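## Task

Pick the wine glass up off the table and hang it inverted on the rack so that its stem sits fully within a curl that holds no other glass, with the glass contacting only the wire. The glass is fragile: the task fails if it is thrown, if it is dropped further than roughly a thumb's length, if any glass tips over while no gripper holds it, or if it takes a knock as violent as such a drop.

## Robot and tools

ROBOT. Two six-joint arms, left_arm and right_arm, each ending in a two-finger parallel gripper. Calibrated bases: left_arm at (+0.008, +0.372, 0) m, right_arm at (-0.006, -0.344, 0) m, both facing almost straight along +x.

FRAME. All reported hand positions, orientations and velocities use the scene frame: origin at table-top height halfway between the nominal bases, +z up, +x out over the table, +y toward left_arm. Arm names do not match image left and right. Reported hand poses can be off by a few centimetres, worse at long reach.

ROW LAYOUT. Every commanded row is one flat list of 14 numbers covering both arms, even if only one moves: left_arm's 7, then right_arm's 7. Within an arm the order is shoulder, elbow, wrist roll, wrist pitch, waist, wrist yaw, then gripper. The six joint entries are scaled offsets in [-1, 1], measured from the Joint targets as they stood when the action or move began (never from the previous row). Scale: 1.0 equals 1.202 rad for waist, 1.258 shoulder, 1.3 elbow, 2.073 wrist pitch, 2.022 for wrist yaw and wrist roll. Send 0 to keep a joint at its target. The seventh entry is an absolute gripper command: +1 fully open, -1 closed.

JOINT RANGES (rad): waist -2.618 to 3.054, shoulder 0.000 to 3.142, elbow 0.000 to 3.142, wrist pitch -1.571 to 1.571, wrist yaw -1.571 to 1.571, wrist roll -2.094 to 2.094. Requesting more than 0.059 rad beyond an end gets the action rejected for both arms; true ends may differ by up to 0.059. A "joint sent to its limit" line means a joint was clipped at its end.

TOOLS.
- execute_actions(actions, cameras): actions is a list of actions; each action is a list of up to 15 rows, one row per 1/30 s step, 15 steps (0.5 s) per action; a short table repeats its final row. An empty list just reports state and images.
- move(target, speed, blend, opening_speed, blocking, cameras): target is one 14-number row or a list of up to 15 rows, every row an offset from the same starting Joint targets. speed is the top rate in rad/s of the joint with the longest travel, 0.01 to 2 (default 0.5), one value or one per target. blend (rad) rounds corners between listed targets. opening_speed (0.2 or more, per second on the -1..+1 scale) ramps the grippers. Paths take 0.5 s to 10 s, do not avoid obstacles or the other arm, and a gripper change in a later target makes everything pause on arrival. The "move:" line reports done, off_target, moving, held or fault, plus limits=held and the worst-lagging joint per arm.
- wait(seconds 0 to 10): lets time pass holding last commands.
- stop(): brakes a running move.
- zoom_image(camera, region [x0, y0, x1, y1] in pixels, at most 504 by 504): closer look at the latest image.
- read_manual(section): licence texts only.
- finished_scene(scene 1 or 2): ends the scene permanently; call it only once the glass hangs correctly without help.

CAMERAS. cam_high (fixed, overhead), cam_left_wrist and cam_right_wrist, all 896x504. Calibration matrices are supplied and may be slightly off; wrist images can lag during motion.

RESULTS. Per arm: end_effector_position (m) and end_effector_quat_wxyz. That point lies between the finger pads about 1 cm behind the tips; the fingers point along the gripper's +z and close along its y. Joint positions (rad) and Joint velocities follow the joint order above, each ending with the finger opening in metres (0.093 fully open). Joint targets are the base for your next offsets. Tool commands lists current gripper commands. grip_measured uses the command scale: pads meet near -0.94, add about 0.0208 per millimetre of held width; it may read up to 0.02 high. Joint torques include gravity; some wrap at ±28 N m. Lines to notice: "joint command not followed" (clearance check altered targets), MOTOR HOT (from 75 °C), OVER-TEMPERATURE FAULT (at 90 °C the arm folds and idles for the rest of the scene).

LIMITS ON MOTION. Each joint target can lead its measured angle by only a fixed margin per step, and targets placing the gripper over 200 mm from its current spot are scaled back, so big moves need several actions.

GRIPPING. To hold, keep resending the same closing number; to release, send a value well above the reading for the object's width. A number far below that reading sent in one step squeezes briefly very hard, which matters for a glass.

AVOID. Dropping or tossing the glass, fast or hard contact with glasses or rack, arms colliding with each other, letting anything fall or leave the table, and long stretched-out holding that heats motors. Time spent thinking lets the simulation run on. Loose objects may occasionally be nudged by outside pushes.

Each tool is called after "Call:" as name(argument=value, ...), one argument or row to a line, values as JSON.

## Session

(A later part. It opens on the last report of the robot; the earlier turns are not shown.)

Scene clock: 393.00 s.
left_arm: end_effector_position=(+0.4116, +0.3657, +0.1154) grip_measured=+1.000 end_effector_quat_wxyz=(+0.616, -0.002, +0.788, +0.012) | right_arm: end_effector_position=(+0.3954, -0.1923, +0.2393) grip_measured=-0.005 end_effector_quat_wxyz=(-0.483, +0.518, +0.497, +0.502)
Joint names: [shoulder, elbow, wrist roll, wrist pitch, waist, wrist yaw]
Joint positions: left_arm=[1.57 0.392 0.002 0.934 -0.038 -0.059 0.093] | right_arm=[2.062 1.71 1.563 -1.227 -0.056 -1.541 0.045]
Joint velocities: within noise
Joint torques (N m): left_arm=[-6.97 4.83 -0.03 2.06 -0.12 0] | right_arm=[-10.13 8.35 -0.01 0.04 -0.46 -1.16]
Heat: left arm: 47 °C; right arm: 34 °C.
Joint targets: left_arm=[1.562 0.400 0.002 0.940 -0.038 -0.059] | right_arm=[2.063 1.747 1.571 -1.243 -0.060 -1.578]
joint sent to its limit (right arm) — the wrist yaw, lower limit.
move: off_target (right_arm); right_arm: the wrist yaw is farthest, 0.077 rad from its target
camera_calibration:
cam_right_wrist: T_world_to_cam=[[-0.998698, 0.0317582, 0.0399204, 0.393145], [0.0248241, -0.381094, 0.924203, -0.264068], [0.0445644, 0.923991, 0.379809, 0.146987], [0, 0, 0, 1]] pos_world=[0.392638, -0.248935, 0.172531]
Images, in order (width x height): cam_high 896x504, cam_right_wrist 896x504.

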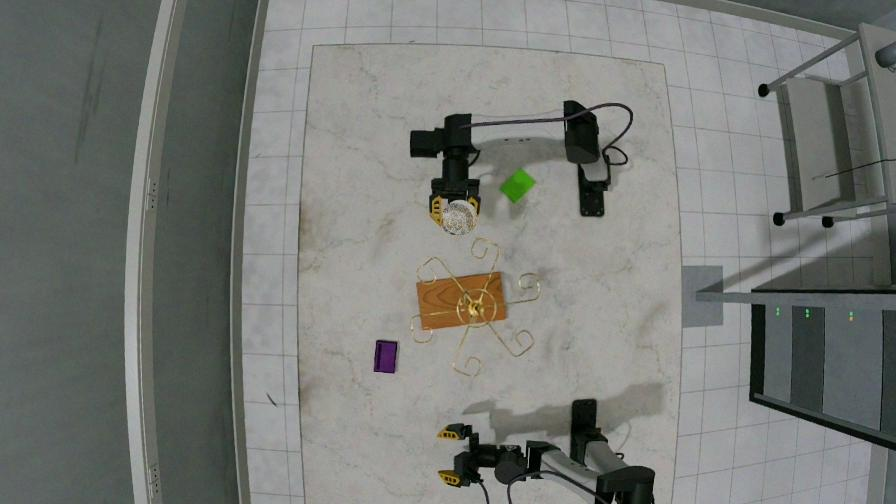

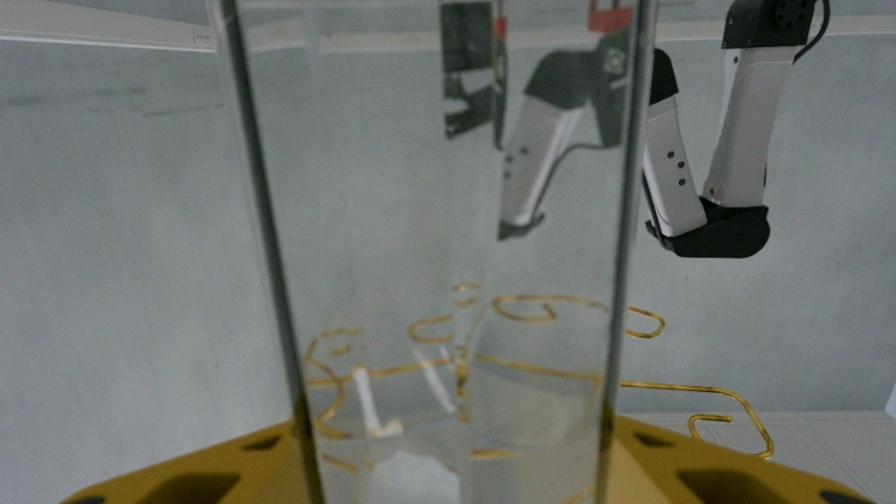

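Call:
move(
  target=[
    [-0.599,0,0,-0.062,0,-0.359,0,0,0,0,0,0,0.014,-0.35],
    [-0.599,0,0,-0.062,-1,-0.359,0,0,0,0,0,0,0.014,-0.35],
  ],
  speed=1.0,
  blend=[0.3,0],
  cameras=[],
)

Call:
move(
  target=[0,0,0,0,-0.232,0,-0.8,0,0,0,0,0,0,-0.35],
  speed=0.8,
  cameras=["cam_high","cam_left_wrist"],
)

Scene clock: 426.67 s.
left_arm: end_effector_position=(+0.2063, +0.1586, +0.3342) grip_measured=+0.002 end_effector_quat_wxyz=(+0.749, +0.043, +0.601, -0.275) | right_arm: end_effector_position=(+0.3954, -0.1924, +0.2380) grip_measured=-0.005 end_effector_quat_wxyz=(-0.481, +0.520, +0.498, +0.500)
Joint names: [shoulder, elbow, wrist roll, wrist pitch, waist, wrist yaw]
Joint positions: left_arm=[0.814 0.392 0.002 0.816 -1.236 -0.774 0.045] | right_arm=[2.062 1.71 1.563 -1.228 -0.056 -1.534 0.045]
Joint velocities: within noise
Joint torques (N m): left_arm=[-1.69 6.46 -0.04 1.41 -0.92 0.06] | right_arm=[-9.98 8.31 0 0.04 -0.43 -0.96]
Heat: left arm: 47 °C; right arm: 38 °C.
Joint targets: left_arm=[0.808 0.400 0.002 0.811 -1.240 -0.785] | right_arm=[2.063 1.747 1.571 -1.243 -0.060 -1.549]
move: off_target (right_arm); right_arm: the elbow is farthest, 0.037 rad from its target
No camera images: "cameras" was empty.

Scene clock: 427.50 s.
left_arm: end_effector_position=(+0.1405, +0.1126, +0.3340) grip_measured=-0.798 end_effector_quat_wxyz=(+0.704, +0.125, +0.590, -0.375) | right_arm: end_effector_position=(+0.3954, -0.1924, +0.2380) grip_measured=-0.005 end_effector_quat_wxyz=(-0.481, +0.520, +0.498, +0.500)
Joint names: [shoulder, elbow, wrist roll, wrist pitch, waist, wrist yaw]
Joint positions: left_arm=[0.814 0.392 0.002 0.816 -1.515 -0.779 0.007] | right_arm=[2.062 1.71 1.563 -1.228 -0.056 -1.534 0.045]
Joint velocities: within noise
Joint torques (N m): left_arm=[-1.62 6.24 -0.08 1.43 -0.85 0.04] | right_arm=[-9.95 8.25 -0.02 0.02 -0.39 -0.97]
Heat: left arm: 47 °C; right arm: 38 °C.
Joint targets: left_arm=[0.808 0.400 0.002 0.811 -1.519 -0.785] | right_arm=[2.063 1.747 1.571 -1.243 -0.060 -1.549]
move: off_target (right_arm); right_arm: the elbow is farthest, 0.037 rad from its target
camera_calibration:
cam_left_wrist: T_world_to_cam=[[-0.68255, -0.684665, 0.255652, 0.0888908], [-0.273856, -0.0847162, -0.958032, 0.408157], [0.677589, -0.723917, -0.129677, 0.110222], [0, 0, 0, 1]] pos_world=[0.0977636, 0.17523, 0.382596]
Images, in order (width x height): cam_high 896x504, cam_left_wrist 896x504.

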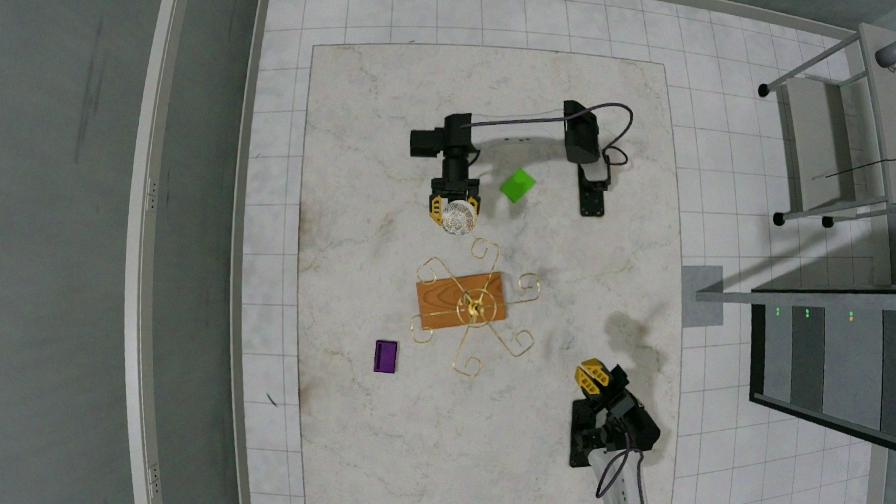

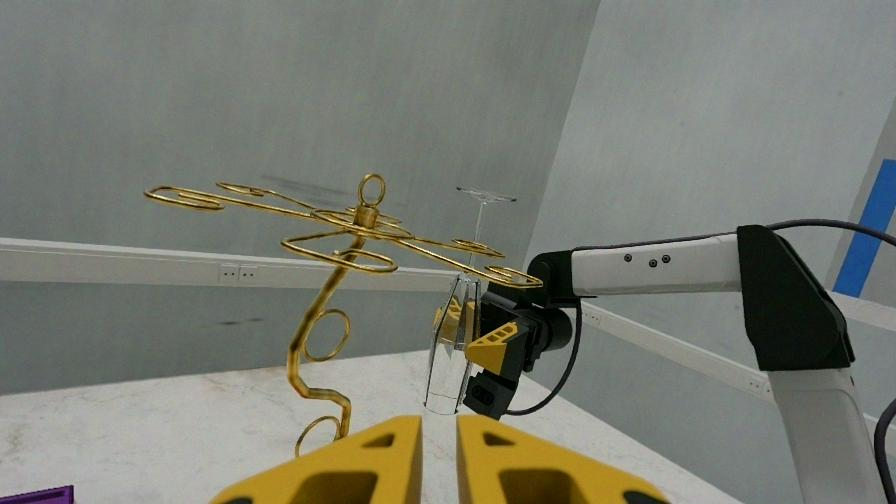

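Call:
zoom_image(
  camera="cam_left_wrist",
  region=[320, 160, 580, 310],
)

Scaled by 1.938 from the camera's 896x504 image, which has a finer 1280x720 frame.

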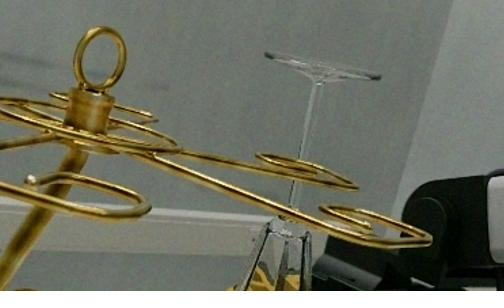

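Call:
move(
  target=[0,0,0,0,0,0,-0.8,0.035,0.0123,0,0.0304,0.0893,0,-0.35],
  speed=0.15,
  cameras=["cam_high","cam_left_wrist"],
)

Call:
zoom_image(
  camera="cam_high",
  region=[430, 210, 530, 320],
)

Call:
zoom_image(
  camera="cam_left_wrist",
  region=[320, 160, 580, 310],
)

Scene clock: 467.03 s.
left_arm: end_effector_position=(+0.1405, +0.1126, +0.3340) grip_measured=-0.798 end_effector_quat_wxyz=(+0.704, +0.125, +0.590, -0.375) | right_arm: end_effector_position=(+0.3876, -0.1522, +0.2268) grip_measured=-0.005 end_effector_quat_wxyz=(+0.503, -0.492, -0.526, -0.477)
Joint names: [shoulder, elbow, wrist roll, wrist pitch, waist, wrist yaw]
Joint positions: left_arm=[0.814 0.392 0.002 0.816 -1.515 -0.779 0.007] | right_arm=[2.103 1.729 1.563 -1.197 0.044 -1.533 0.045]
Joint velocities: within noise
Joint torques (N m): left_arm=[-1.62 6.45 -0.08 1.48 -0.88 0.04] | right_arm=[-10.15 7.99 -0.02 0.37 0.21 -0.96]
Heat: left arm: 45 °C; right arm: 40 °C.
Joint targets: left_arm=[0.808 0.400 0.002 0.811 -1.519 -0.785] | right_arm=[2.107 1.763 1.571 -1.180 0.048 -1.549]
move: done
camera_calibration:
cam_left_wrist: T_world_to_cam=[[-0.68255, -0.684665, 0.255652, 0.0888908], [-0.273856, -0.0847162, -0.958032, 0.408157], [0.677589, -0.723917, -0.129677, 0.110222], [0, 0, 0, 1]] pos_world=[0.0977636, 0.17523, 0.382596]
Images, in order (width x height): cam_high 896x504, cam_left_wrist 896x504.

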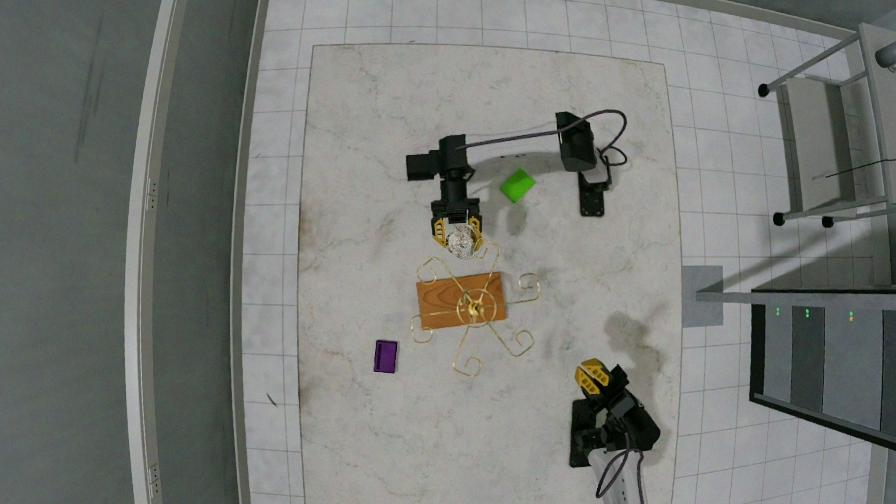

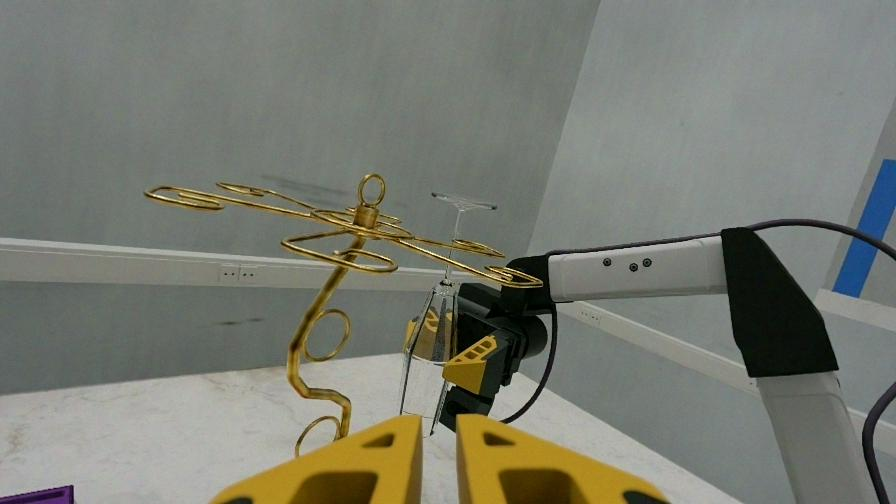

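Scaled by 4.582 from the camera's 896x504 image, which has a finer 1280x720 frame.

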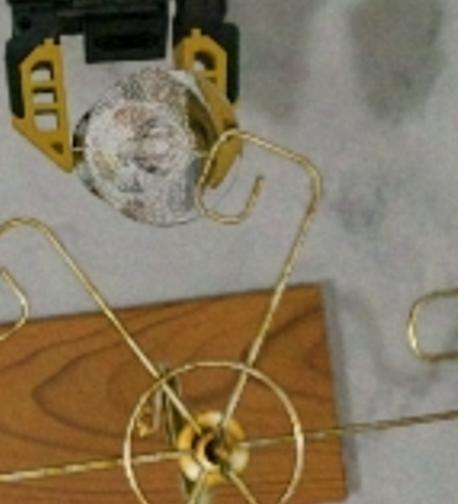

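Scaled by 1.938 from the camera's 896x504 image, which has a finer 1280x720 frame.

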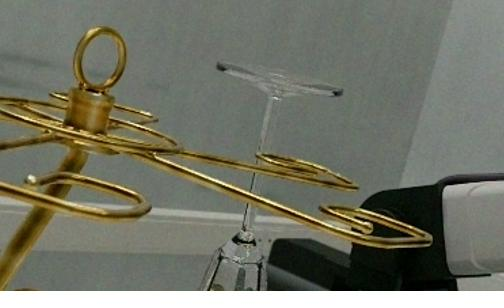

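Call:
move(
  target=[0,0,0,0,0,0,-0.8,0.008,-0.0554,0,0.0191,0.0544,0,-0.35],
  speed=0.12,
  cameras=["cam_high","cam_left_wrist"],
)

Call:
zoom_image(
  camera="cam_high",
  region=[430, 210, 530, 320],
)

Call:
zoom_image(
  camera="cam_left_wrist",
  region=[320, 160, 580, 310],
)

Scene clock: 494.33 s.
left_arm: end_effector_position=(+0.1405, +0.1126, +0.3340) grip_measured=-0.798 end_effector_quat_wxyz=(+0.704, +0.125, +0.590, -0.375) | right_arm: end_effector_position=(+0.3750, -0.1271, +0.2146) grip_measured=-0.005 end_effector_quat_wxyz=(+0.519, -0.476, -0.541, -0.460)
Joint names: [shoulder, elbow, wrist roll, wrist pitch, waist, wrist yaw]
Joint positions: left_arm=[0.814 0.392 0.002 0.816 -1.515 -0.779 0.007] | right_arm=[2.115 1.698 1.564 -1.157 0.109 -1.532 0.045]
Joint velocities: within noise
Joint torques (N m): left_arm=[-1.44 6.38 -0.05 1.45 -0.76 0.07] | right_arm=[-10.25 4.64 0 0.34 0.21 -0.93]
Heat: left arm: 44 °C; right arm: 41 °C.
Joint targets: left_arm=[0.808 0.400 0.002 0.811 -1.519 -0.785] | right_arm=[2.117 1.691 1.571 -1.140 0.113 -1.549]
move: done
camera_calibration:
cam_left_wrist: T_world_to_cam=[[-0.68255, -0.684665, 0.255652, 0.0888908], [-0.273856, -0.0847162, -0.958032, 0.408157], [0.677589, -0.723917, -0.129677, 0.110222], [0, 0, 0, 1]] pos_world=[0.0977636, 0.17523, 0.382596]
Images, in order (width x height): cam_high 896x504, cam_left_wrist 896x504.

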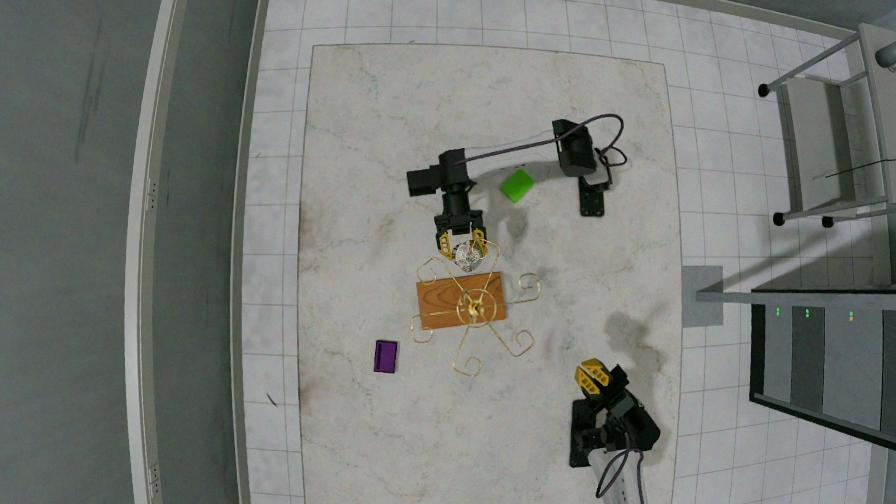

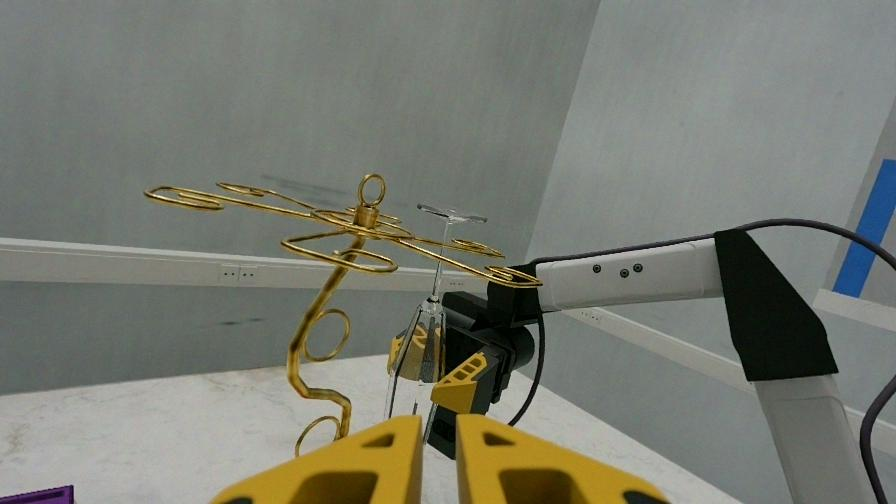

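Scaled by 4.582 from the camera's 896x504 image, which has a finer 1280x720 frame.

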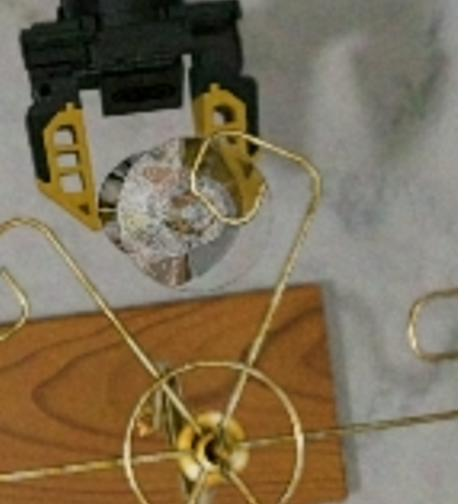

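Scaled by 1.938 from the camera's 896x504 image, which has a finer 1280x720 frame.

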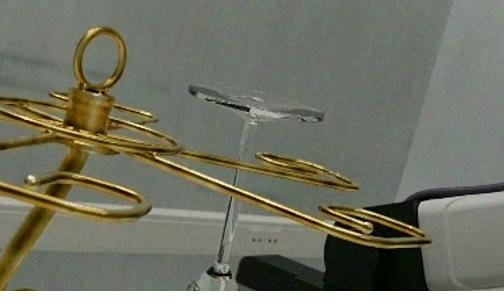

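Call:
move(
  target=[0,0,0,0,0,0,-0.8,-0.0548,-0.04,0,0.0087,0.0487,0,-0.35],
  speed=0.12,
  cameras=["cam_high","cam_left_wrist"],
)

Call:
zoom_image(
  camera="cam_high",
  region=[440, 220, 520, 310],
)

Call:
zoom_image(
  camera="cam_left_wrist",
  region=[320, 160, 580, 310],
)

Scene clock: 524.67 s.
left_arm: end_effector_position=(+0.1405, +0.1126, +0.3340) grip_measured=-0.798 end_effector_quat_wxyz=(+0.704, +0.125, +0.590, -0.375) | right_arm: end_effector_position=(+0.3537, -0.1066, +0.2134) grip_measured=-0.005 end_effector_quat_wxyz=(+0.532, -0.460, -0.555, -0.444)
Joint names: [shoulder, elbow, wrist roll, wrist pitch, waist, wrist yaw]
Joint positions: left_arm=[0.814 0.392 0.002 0.816 -1.515 -0.779 0.007] | right_arm=[2.085 1.648 1.564 -1.139 0.168 -1.532 0.045]
Joint velocities: within noise
Joint torques (N m): left_arm=[-1.58 6.22 -0.06 1.42 -0.75 0.07] | right_arm=[-13.57 4.41 -0.04 0.37 0.17 -0.99]
Heat: left arm: 44 °C; right arm: 42 °C.
Joint targets: left_arm=[0.808 0.400 0.002 0.811 -1.519 -0.785] | right_arm=[2.048 1.639 1.571 -1.122 0.171 -1.549]
move: off_target (right_arm); right_arm: the shoulder is farthest, 0.037 rad from its target
camera_calibration:
cam_left_wrist: T_world_to_cam=[[-0.68255, -0.684665, 0.255652, 0.0888908], [-0.273856, -0.0847162, -0.958032, 0.408157], [0.677589, -0.723917, -0.129677, 0.110222], [0, 0, 0, 1]] pos_world=[0.0977636, 0.17523, 0.382596]
Images, in order (width x height): cam_high 896x504, cam_left_wrist 896x504.

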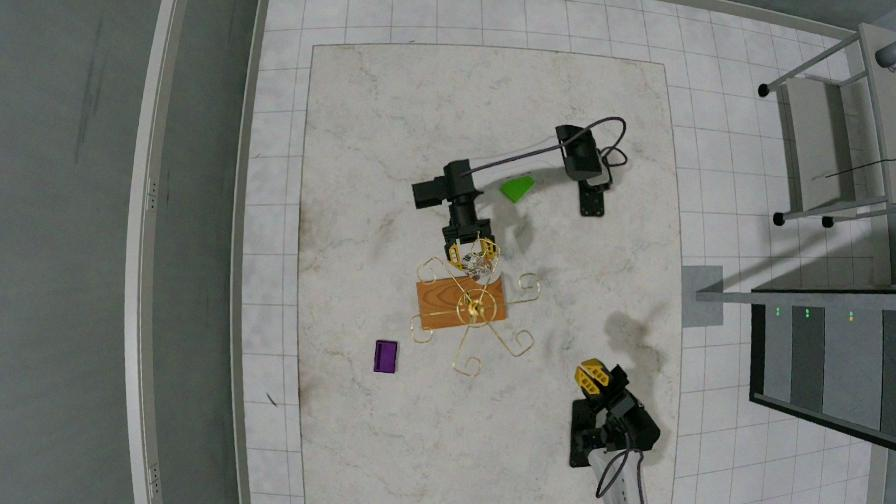

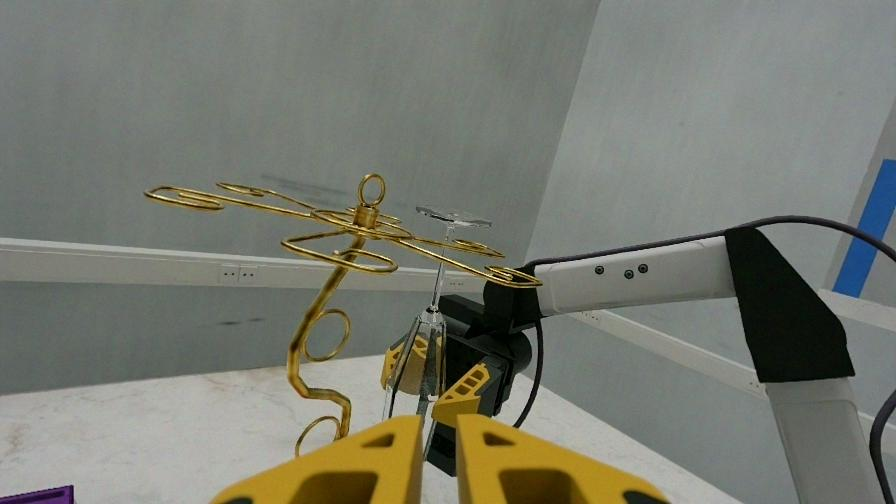

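Scaled by 5.600 from the camera's 896x504 image, which has a finer 1280x720 frame.

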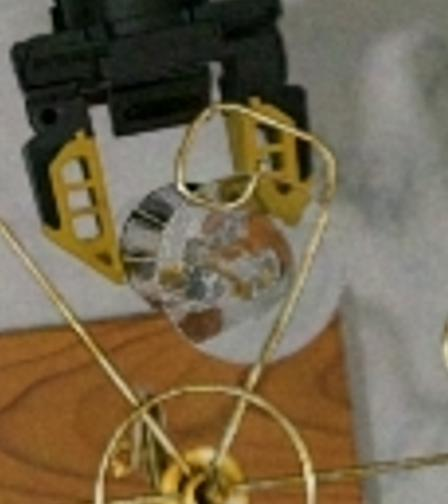

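Scaled by 1.938 from the camera's 896x504 image, which has a finer 1280x720 frame.

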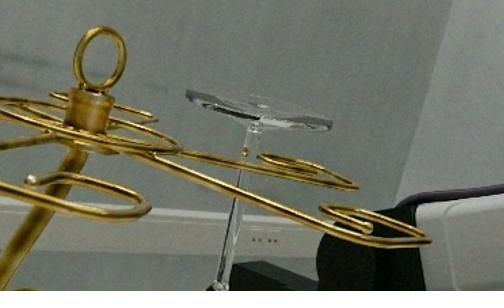

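Call:
move(
  target=[0,0,0,0,0,0,-0.8,-0.0835,-0.1092,0,0.0203,-0.0424,0,-0.35],
  speed=0.12,
  cameras=["cam_high","cam_left_wrist"],
)

Call:
zoom_image(
  camera="cam_high",
  region=[440, 220, 520, 310],
)

Call:
zoom_image(
  camera="cam_left_wrist",
  region=[320, 160, 580, 310],
)

Scene clock: 565.17 s.
left_arm: end_effector_position=(+0.1405, +0.1126, +0.3340) grip_measured=-0.798 end_effector_quat_wxyz=(+0.704, +0.125, +0.590, -0.375) | right_arm: end_effector_position=(+0.3370, -0.1252, +0.2166) grip_measured=-0.005 end_effector_quat_wxyz=(+0.522, -0.470, -0.546, -0.456)
Joint names: [shoulder, elbow, wrist roll, wrist pitch, waist, wrist yaw]
Joint positions: left_arm=[0.814 0.392 0.002 0.816 -1.515 -0.779 0.007] | right_arm=[1.98 1.505 1.564 -1.097 0.127 -1.532 0.045]
Joint velocities: within noise
Joint torques (N m): left_arm=[-1.47 6.17 -0.03 1.42 -0.94 0.11] | right_arm=[-12.77 4.52 -0.01 0.34 -0.87 -0.98]
Heat: left arm: 43 °C; right arm: 49 °C.
Joint targets: left_arm=[0.808 0.400 0.002 0.811 -1.519 -0.785] | right_arm=[1.943 1.497 1.571 -1.080 0.120 -1.549]
move: off_target (right_arm); right_arm: the shoulder is farthest, 0.037 rad from its target
camera_calibration:
cam_left_wrist: T_world_to_cam=[[-0.68255, -0.684665, 0.255652, 0.0888908], [-0.273856, -0.0847162, -0.958032, 0.408157], [0.677589, -0.723917, -0.129677, 0.110222], [0, 0, 0, 1]] pos_world=[0.0977636, 0.17523, 0.382596]
Images, in order (width x height): cam_high 896x504, cam_left_wrist 896x504.

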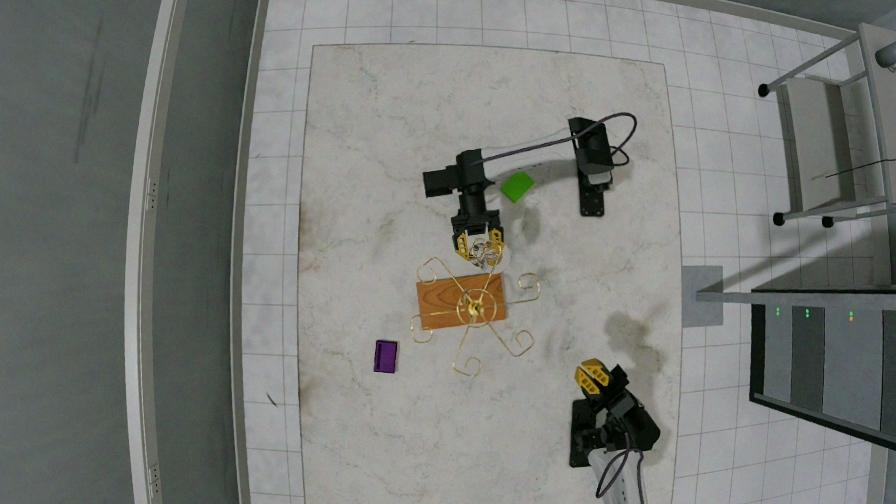

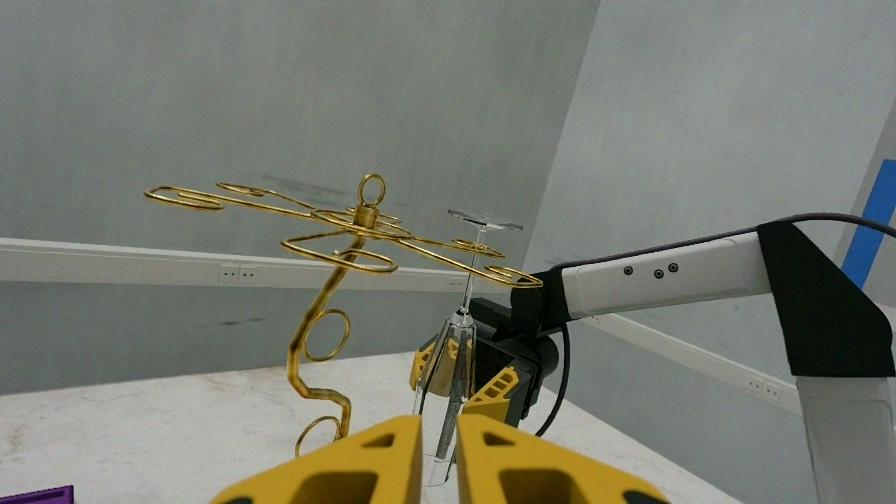

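Scaled by 5.600 from the camera's 896x504 image, which has a finer 1280x720 frame.

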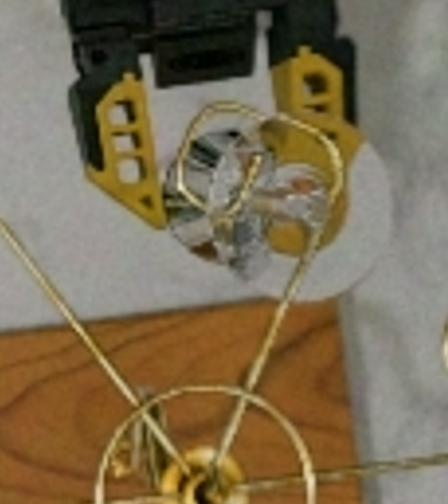

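Scaled by 1.938 from the camera's 896x504 image, which has a finer 1280x720 frame.

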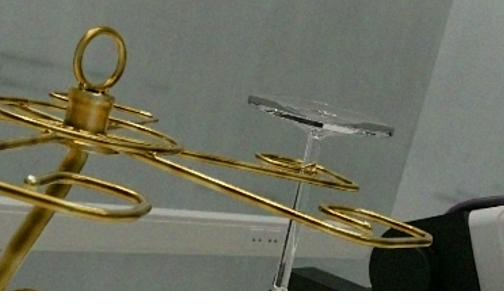

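Call:
move(
  target=[0,0,0,0,0,0,-0.8,-0.0373,-0.0506,0,0.0092,-0.0352,0,-0.35],
  speed=0.1,
  cameras=["cam_high","cam_left_wrist"],
)

Call:
zoom_image(
  camera="cam_high",
  region=[440, 220, 520, 310],
)

Call:
zoom_image(
  camera="cam_left_wrist",
  region=[400, 180, 580, 330],
)

Scene clock: 580.00 s.
left_arm: end_effector_position=(+0.1405, +0.1126, +0.3340) grip_measured=-0.798 end_effector_quat_wxyz=(+0.704, +0.125, +0.590, -0.375) | right_arm: end_effector_position=(+0.3333, -0.1413, +0.2169) grip_measured=-0.005 end_effector_quat_wxyz=(+0.512, -0.482, -0.536, -0.467)
Joint names: [shoulder, elbow, wrist roll, wrist pitch, waist, wrist yaw]
Joint positions: left_arm=[0.814 0.392 0.002 0.816 -1.515 -0.779 0.007] | right_arm=[1.932 1.439 1.564 -1.078 0.084 -1.532 0.045]
Joint velocities: within noise
Joint torques (N m): left_arm=[-1.46 6.27 -0.04 1.44 -0.87 0.11] | right_arm=[-12.27 4.6 -0.07 0.36 -0.61 -0.96]
Heat: left arm: 42 °C; right arm: 50 °C.
Joint targets: left_arm=[0.808 0.400 0.002 0.811 -1.519 -0.785] | right_arm=[1.896 1.431 1.571 -1.061 0.078 -1.549]
move: off_target (right_arm); right_arm: the shoulder is farthest, 0.036 rad from its target
camera_calibration:
cam_left_wrist: T_world_to_cam=[[-0.68255, -0.684665, 0.255652, 0.0888908], [-0.273856, -0.0847162, -0.958032, 0.408157], [0.677589, -0.723917, -0.129677, 0.110222], [0, 0, 0, 1]] pos_world=[0.0977636, 0.17523, 0.382596]
Images, in order (width x height): cam_high 896x504, cam_left_wrist 896x504.

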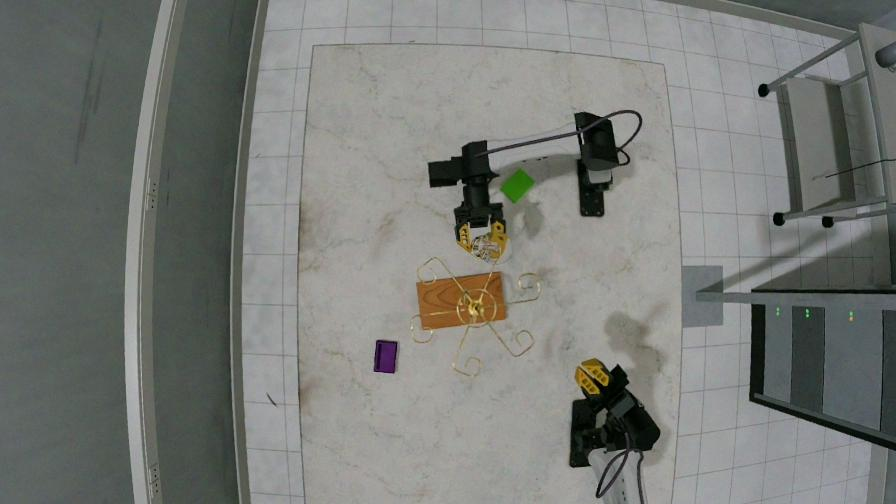

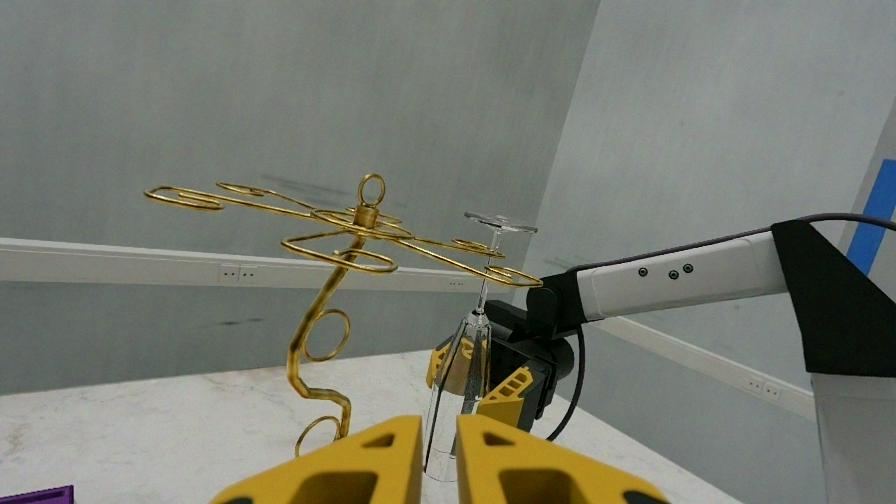

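Scaled by 5.600 from the camera's 896x504 image, which has a finer 1280x720 frame.

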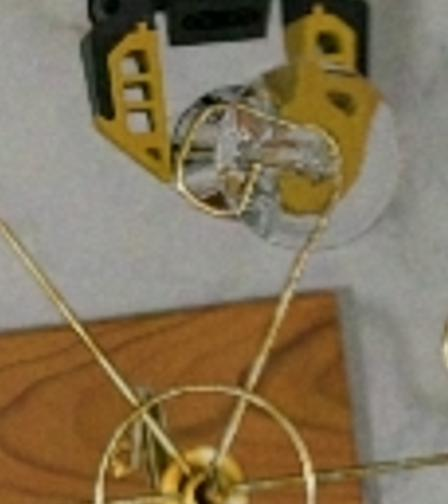

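Scaled by 2.800 from the camera's 896x504 image, which has a finer 1280x720 frame.

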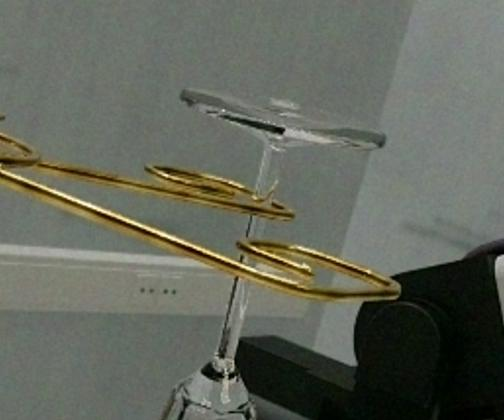

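Call:
move(
  target=[0,0,0,0,0,0,-0.8,0.0453,-0.0308,0,0.0268,0,0,-0.35],
  speed=0.06,
  cameras=["cam_high","cam_left_wrist"],
)

Call:
zoom_image(
  camera="cam_high",
  region=[440, 220, 520, 310],
)

Call:
zoom_image(
  camera="cam_left_wrist",
  region=[400, 180, 580, 330],
)

Scene clock: 608.70 s.
left_arm: end_effector_position=(+0.1405, +0.1126, +0.3340) grip_measured=-0.798 end_effector_quat_wxyz=(+0.704, +0.125, +0.590, -0.375) | right_arm: end_effector_position=(+0.3334, -0.1413, +0.2005) grip_measured=-0.005 end_effector_quat_wxyz=(+0.513, -0.483, -0.535, -0.466)
Joint names: [shoulder, elbow, wrist roll, wrist pitch, waist, wrist yaw]
Joint positions: left_arm=[0.814 0.392 0.002 0.816 -1.515 -0.779 0.007] | right_arm=[1.951 1.398 1.564 -1.022 0.084 -1.532 0.045]
Joint velocities: within noise
Joint torques (N m): left_arm=[-1.77 6.32 -0.08 1.42 -0.92 0.1] | right_arm=[-8.87 4.57 -0.03 0.35 -0.65 -0.99]
Heat: left arm: 42 °C; right arm: 46 °C.
Joint targets: left_arm=[0.808 0.400 0.002 0.811 -1.519 -0.785] | right_arm=[1.953 1.391 1.571 -1.005 0.078 -1.549]
move: done
camera_calibration:
cam_left_wrist: T_world_to_cam=[[-0.68255, -0.684665, 0.255652, 0.0888908], [-0.273856, -0.0847162, -0.958032, 0.408157], [0.677589, -0.723917, -0.129677, 0.110222], [0, 0, 0, 1]] pos_world=[0.0977636, 0.17523, 0.382596]
Images, in order (width x height): cam_high 896x504, cam_left_wrist 896x504.

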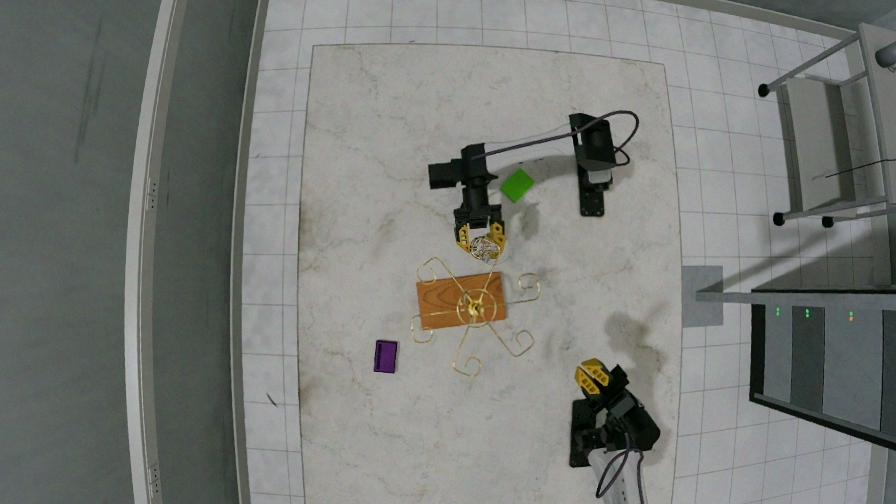

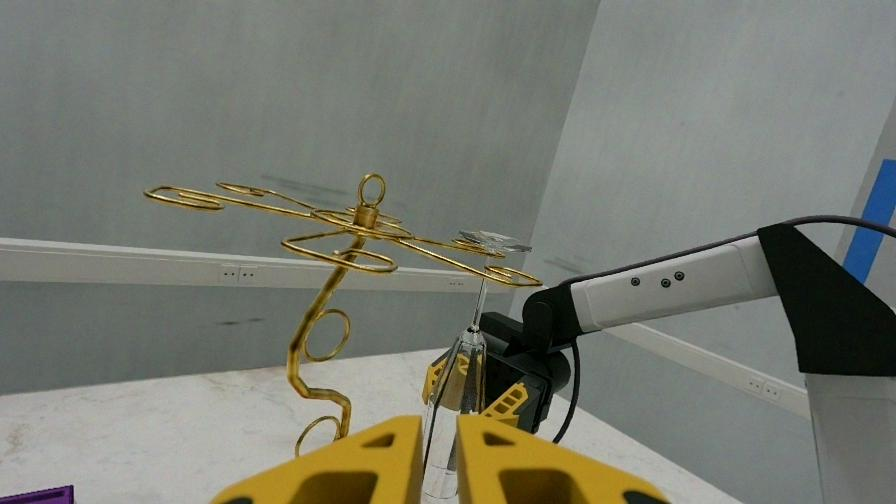

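Scaled by 5.600 from the camera's 896x504 image, which has a finer 1280x720 frame.

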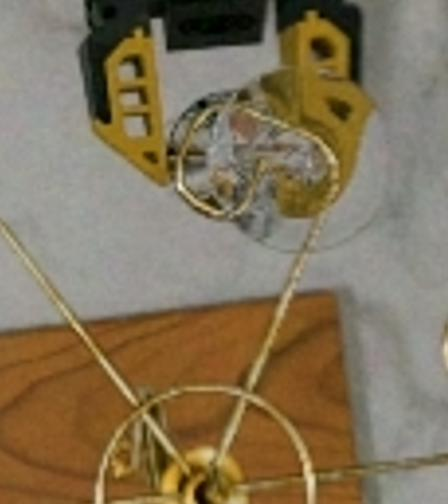

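Scaled by 2.800 from the camera's 896x504 image, which has a finer 1280x720 frame.

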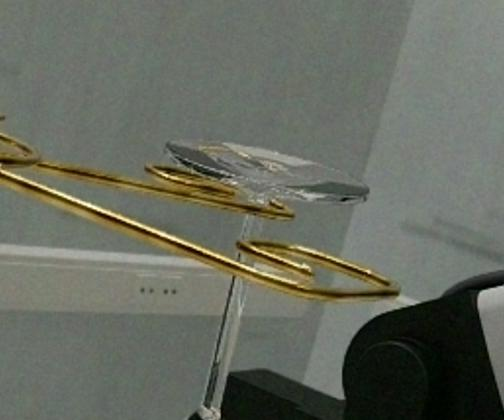

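Call:
move(
  target=[0,0,0,0,0,0,-0.8,0,-0.0154,0,0.0097,0,0,-0.35],
  speed=0.05,
  cameras=["cam_high","cam_left_wrist"],
)

Call:
zoom_image(
  camera="cam_left_wrist",
  region=[400, 180, 580, 330],
)

Scene clock: 618.97 s.
left_arm: end_effector_position=(+0.1405, +0.1126, +0.3340) grip_measured=-0.798 end_effector_quat_wxyz=(+0.704, +0.125, +0.590, -0.375) | right_arm: end_effector_position=(+0.3323, -0.1414, +0.1969) grip_measured=-0.005 end_effector_quat_wxyz=(+0.513, -0.482, -0.535, -0.466)
Joint names: [shoulder, elbow, wrist roll, wrist pitch, waist, wrist yaw]
Joint positions: left_arm=[0.814 0.392 0.002 0.816 -1.515 -0.779 0.007] | right_arm=[1.951 1.382 1.565 -1.004 0.084 -1.533 0.045]
Joint velocities: within noise
Joint torques (N m): left_arm=[-1.57 6.28 -0.04 1.43 -0.77 0.08] | right_arm=[-8.77 4.18 -0.04 0.34 -0.5 -0.98]
Heat: left arm: 42 °C; right arm: 46 °C.
Joint targets: left_arm=[0.808 0.400 0.002 0.811 -1.519 -0.785] | right_arm=[1.953 1.371 1.571 -0.985 0.078 -1.549]
move: done
camera_calibration:
cam_left_wrist: T_world_to_cam=[[-0.68255, -0.684665, 0.255652, 0.0888908], [-0.273856, -0.0847162, -0.958032, 0.408157], [0.677589, -0.723917, -0.129677, 0.110222], [0, 0, 0, 1]] pos_world=[0.0977636, 0.17523, 0.382596]
Images, in order (width x height): cam_high 896x504, cam_left_wrist 896x504.

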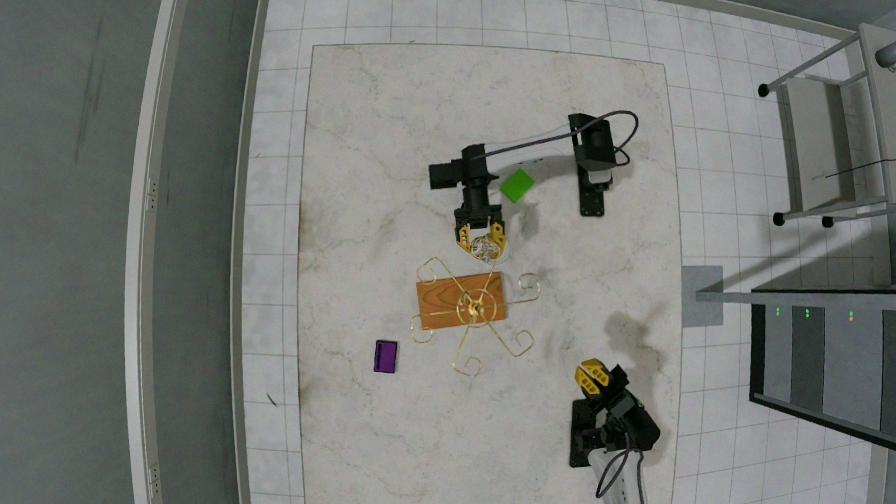

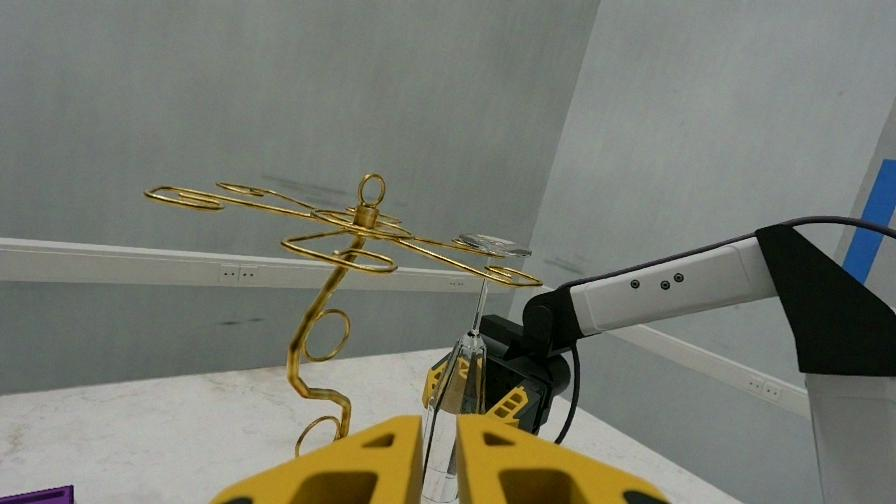

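Scaled by 2.800 from the camera's 896x504 image, which has a finer 1280x720 frame.

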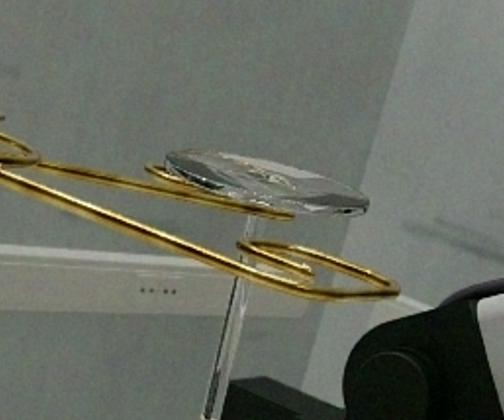

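Call:
move(
  target=[0,0,0,0,0,0,-0.8,0,-0.0115,0,0.0072,0,0,-0.35],
  speed=0.05,
  cameras=["cam_high","cam_left_wrist"],
)

Call:
zoom_image(
  camera="cam_left_wrist",
  region=[400, 180, 580, 330],
)

Scene clock: 625.23 s.
left_arm: end_effector_position=(+0.1405, +0.1126, +0.3340) grip_measured=-0.798 end_effector_quat_wxyz=(+0.704, +0.125, +0.590, -0.375) | right_arm: end_effector_position=(+0.3312, -0.1414, +0.1966) grip_measured=-0.005 end_effector_quat_wxyz=(+0.520, -0.482, -0.529, -0.467)
Joint names: [shoulder, elbow, wrist roll, wrist pitch, waist, wrist yaw]
Joint positions: left_arm=[0.814 0.392 0.002 0.816 -1.515 -0.779 0.007] | right_arm=[1.951 1.37 1.574 -0.993 0.084 -1.548 0.045]
Joint velocities: within noise
Joint torques (N m): left_arm=[-1.57 6.45 -0.09 1.47 -0.75 0.08] | right_arm=[-8.68 3.89 -0.12 0.38 -0.62 -0.81]
Heat: left arm: 42 °C; right arm: 45 °C.
Joint targets: left_arm=[0.808 0.400 0.002 0.811 -1.519 -0.785] | right_arm=[1.953 1.356 1.570 -0.970 0.078 -1.549]
move: done
camera_calibration:
cam_left_wrist: T_world_to_cam=[[-0.68255, -0.684665, 0.255652, 0.0888908], [-0.273856, -0.0847162, -0.958032, 0.408157], [0.677589, -0.723917, -0.129677, 0.110222], [0, 0, 0, 1]] pos_world=[0.0977636, 0.17523, 0.382596]
Images, in order (width x height): cam_high 896x504, cam_left_wrist 896x504.

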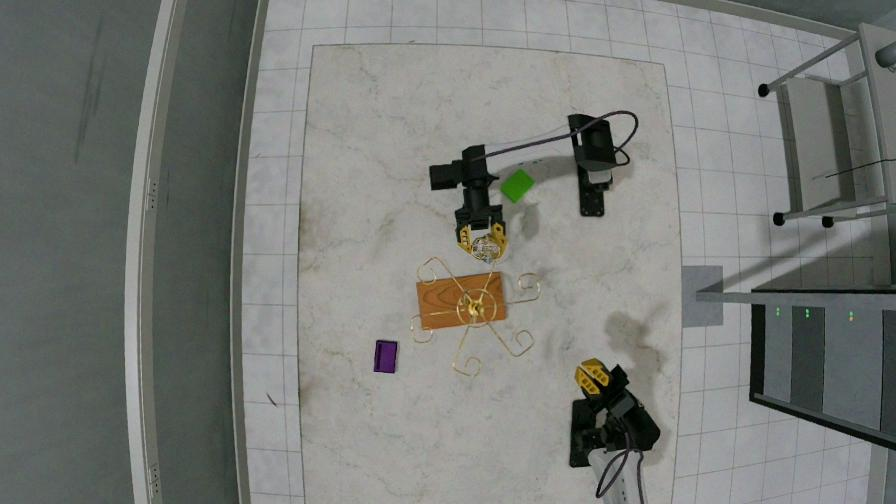

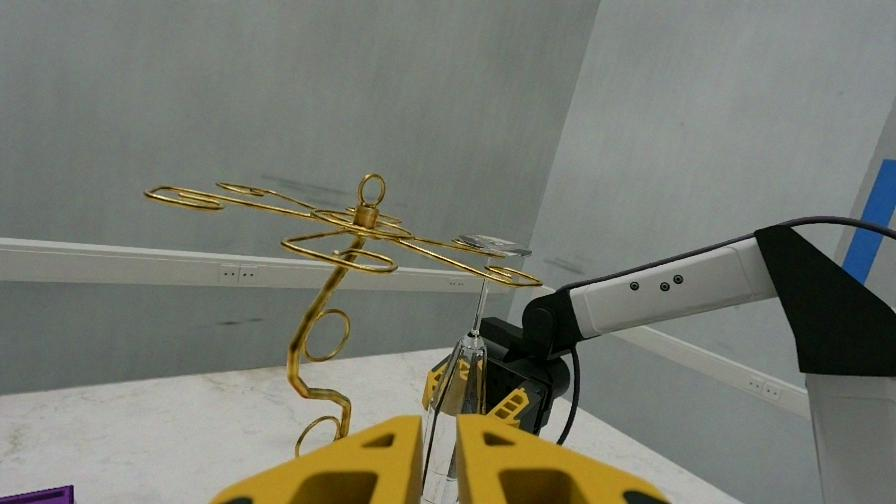

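Scaled by 2.800 from the camera's 896x504 image, which has a finer 1280x720 frame.

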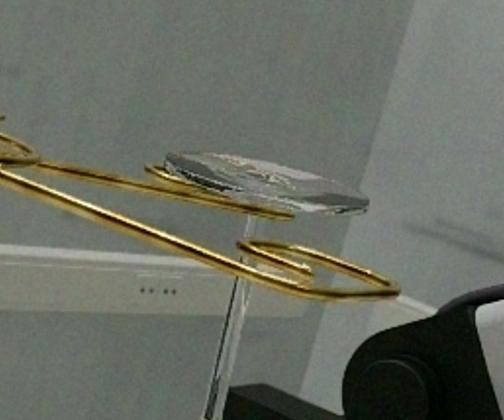

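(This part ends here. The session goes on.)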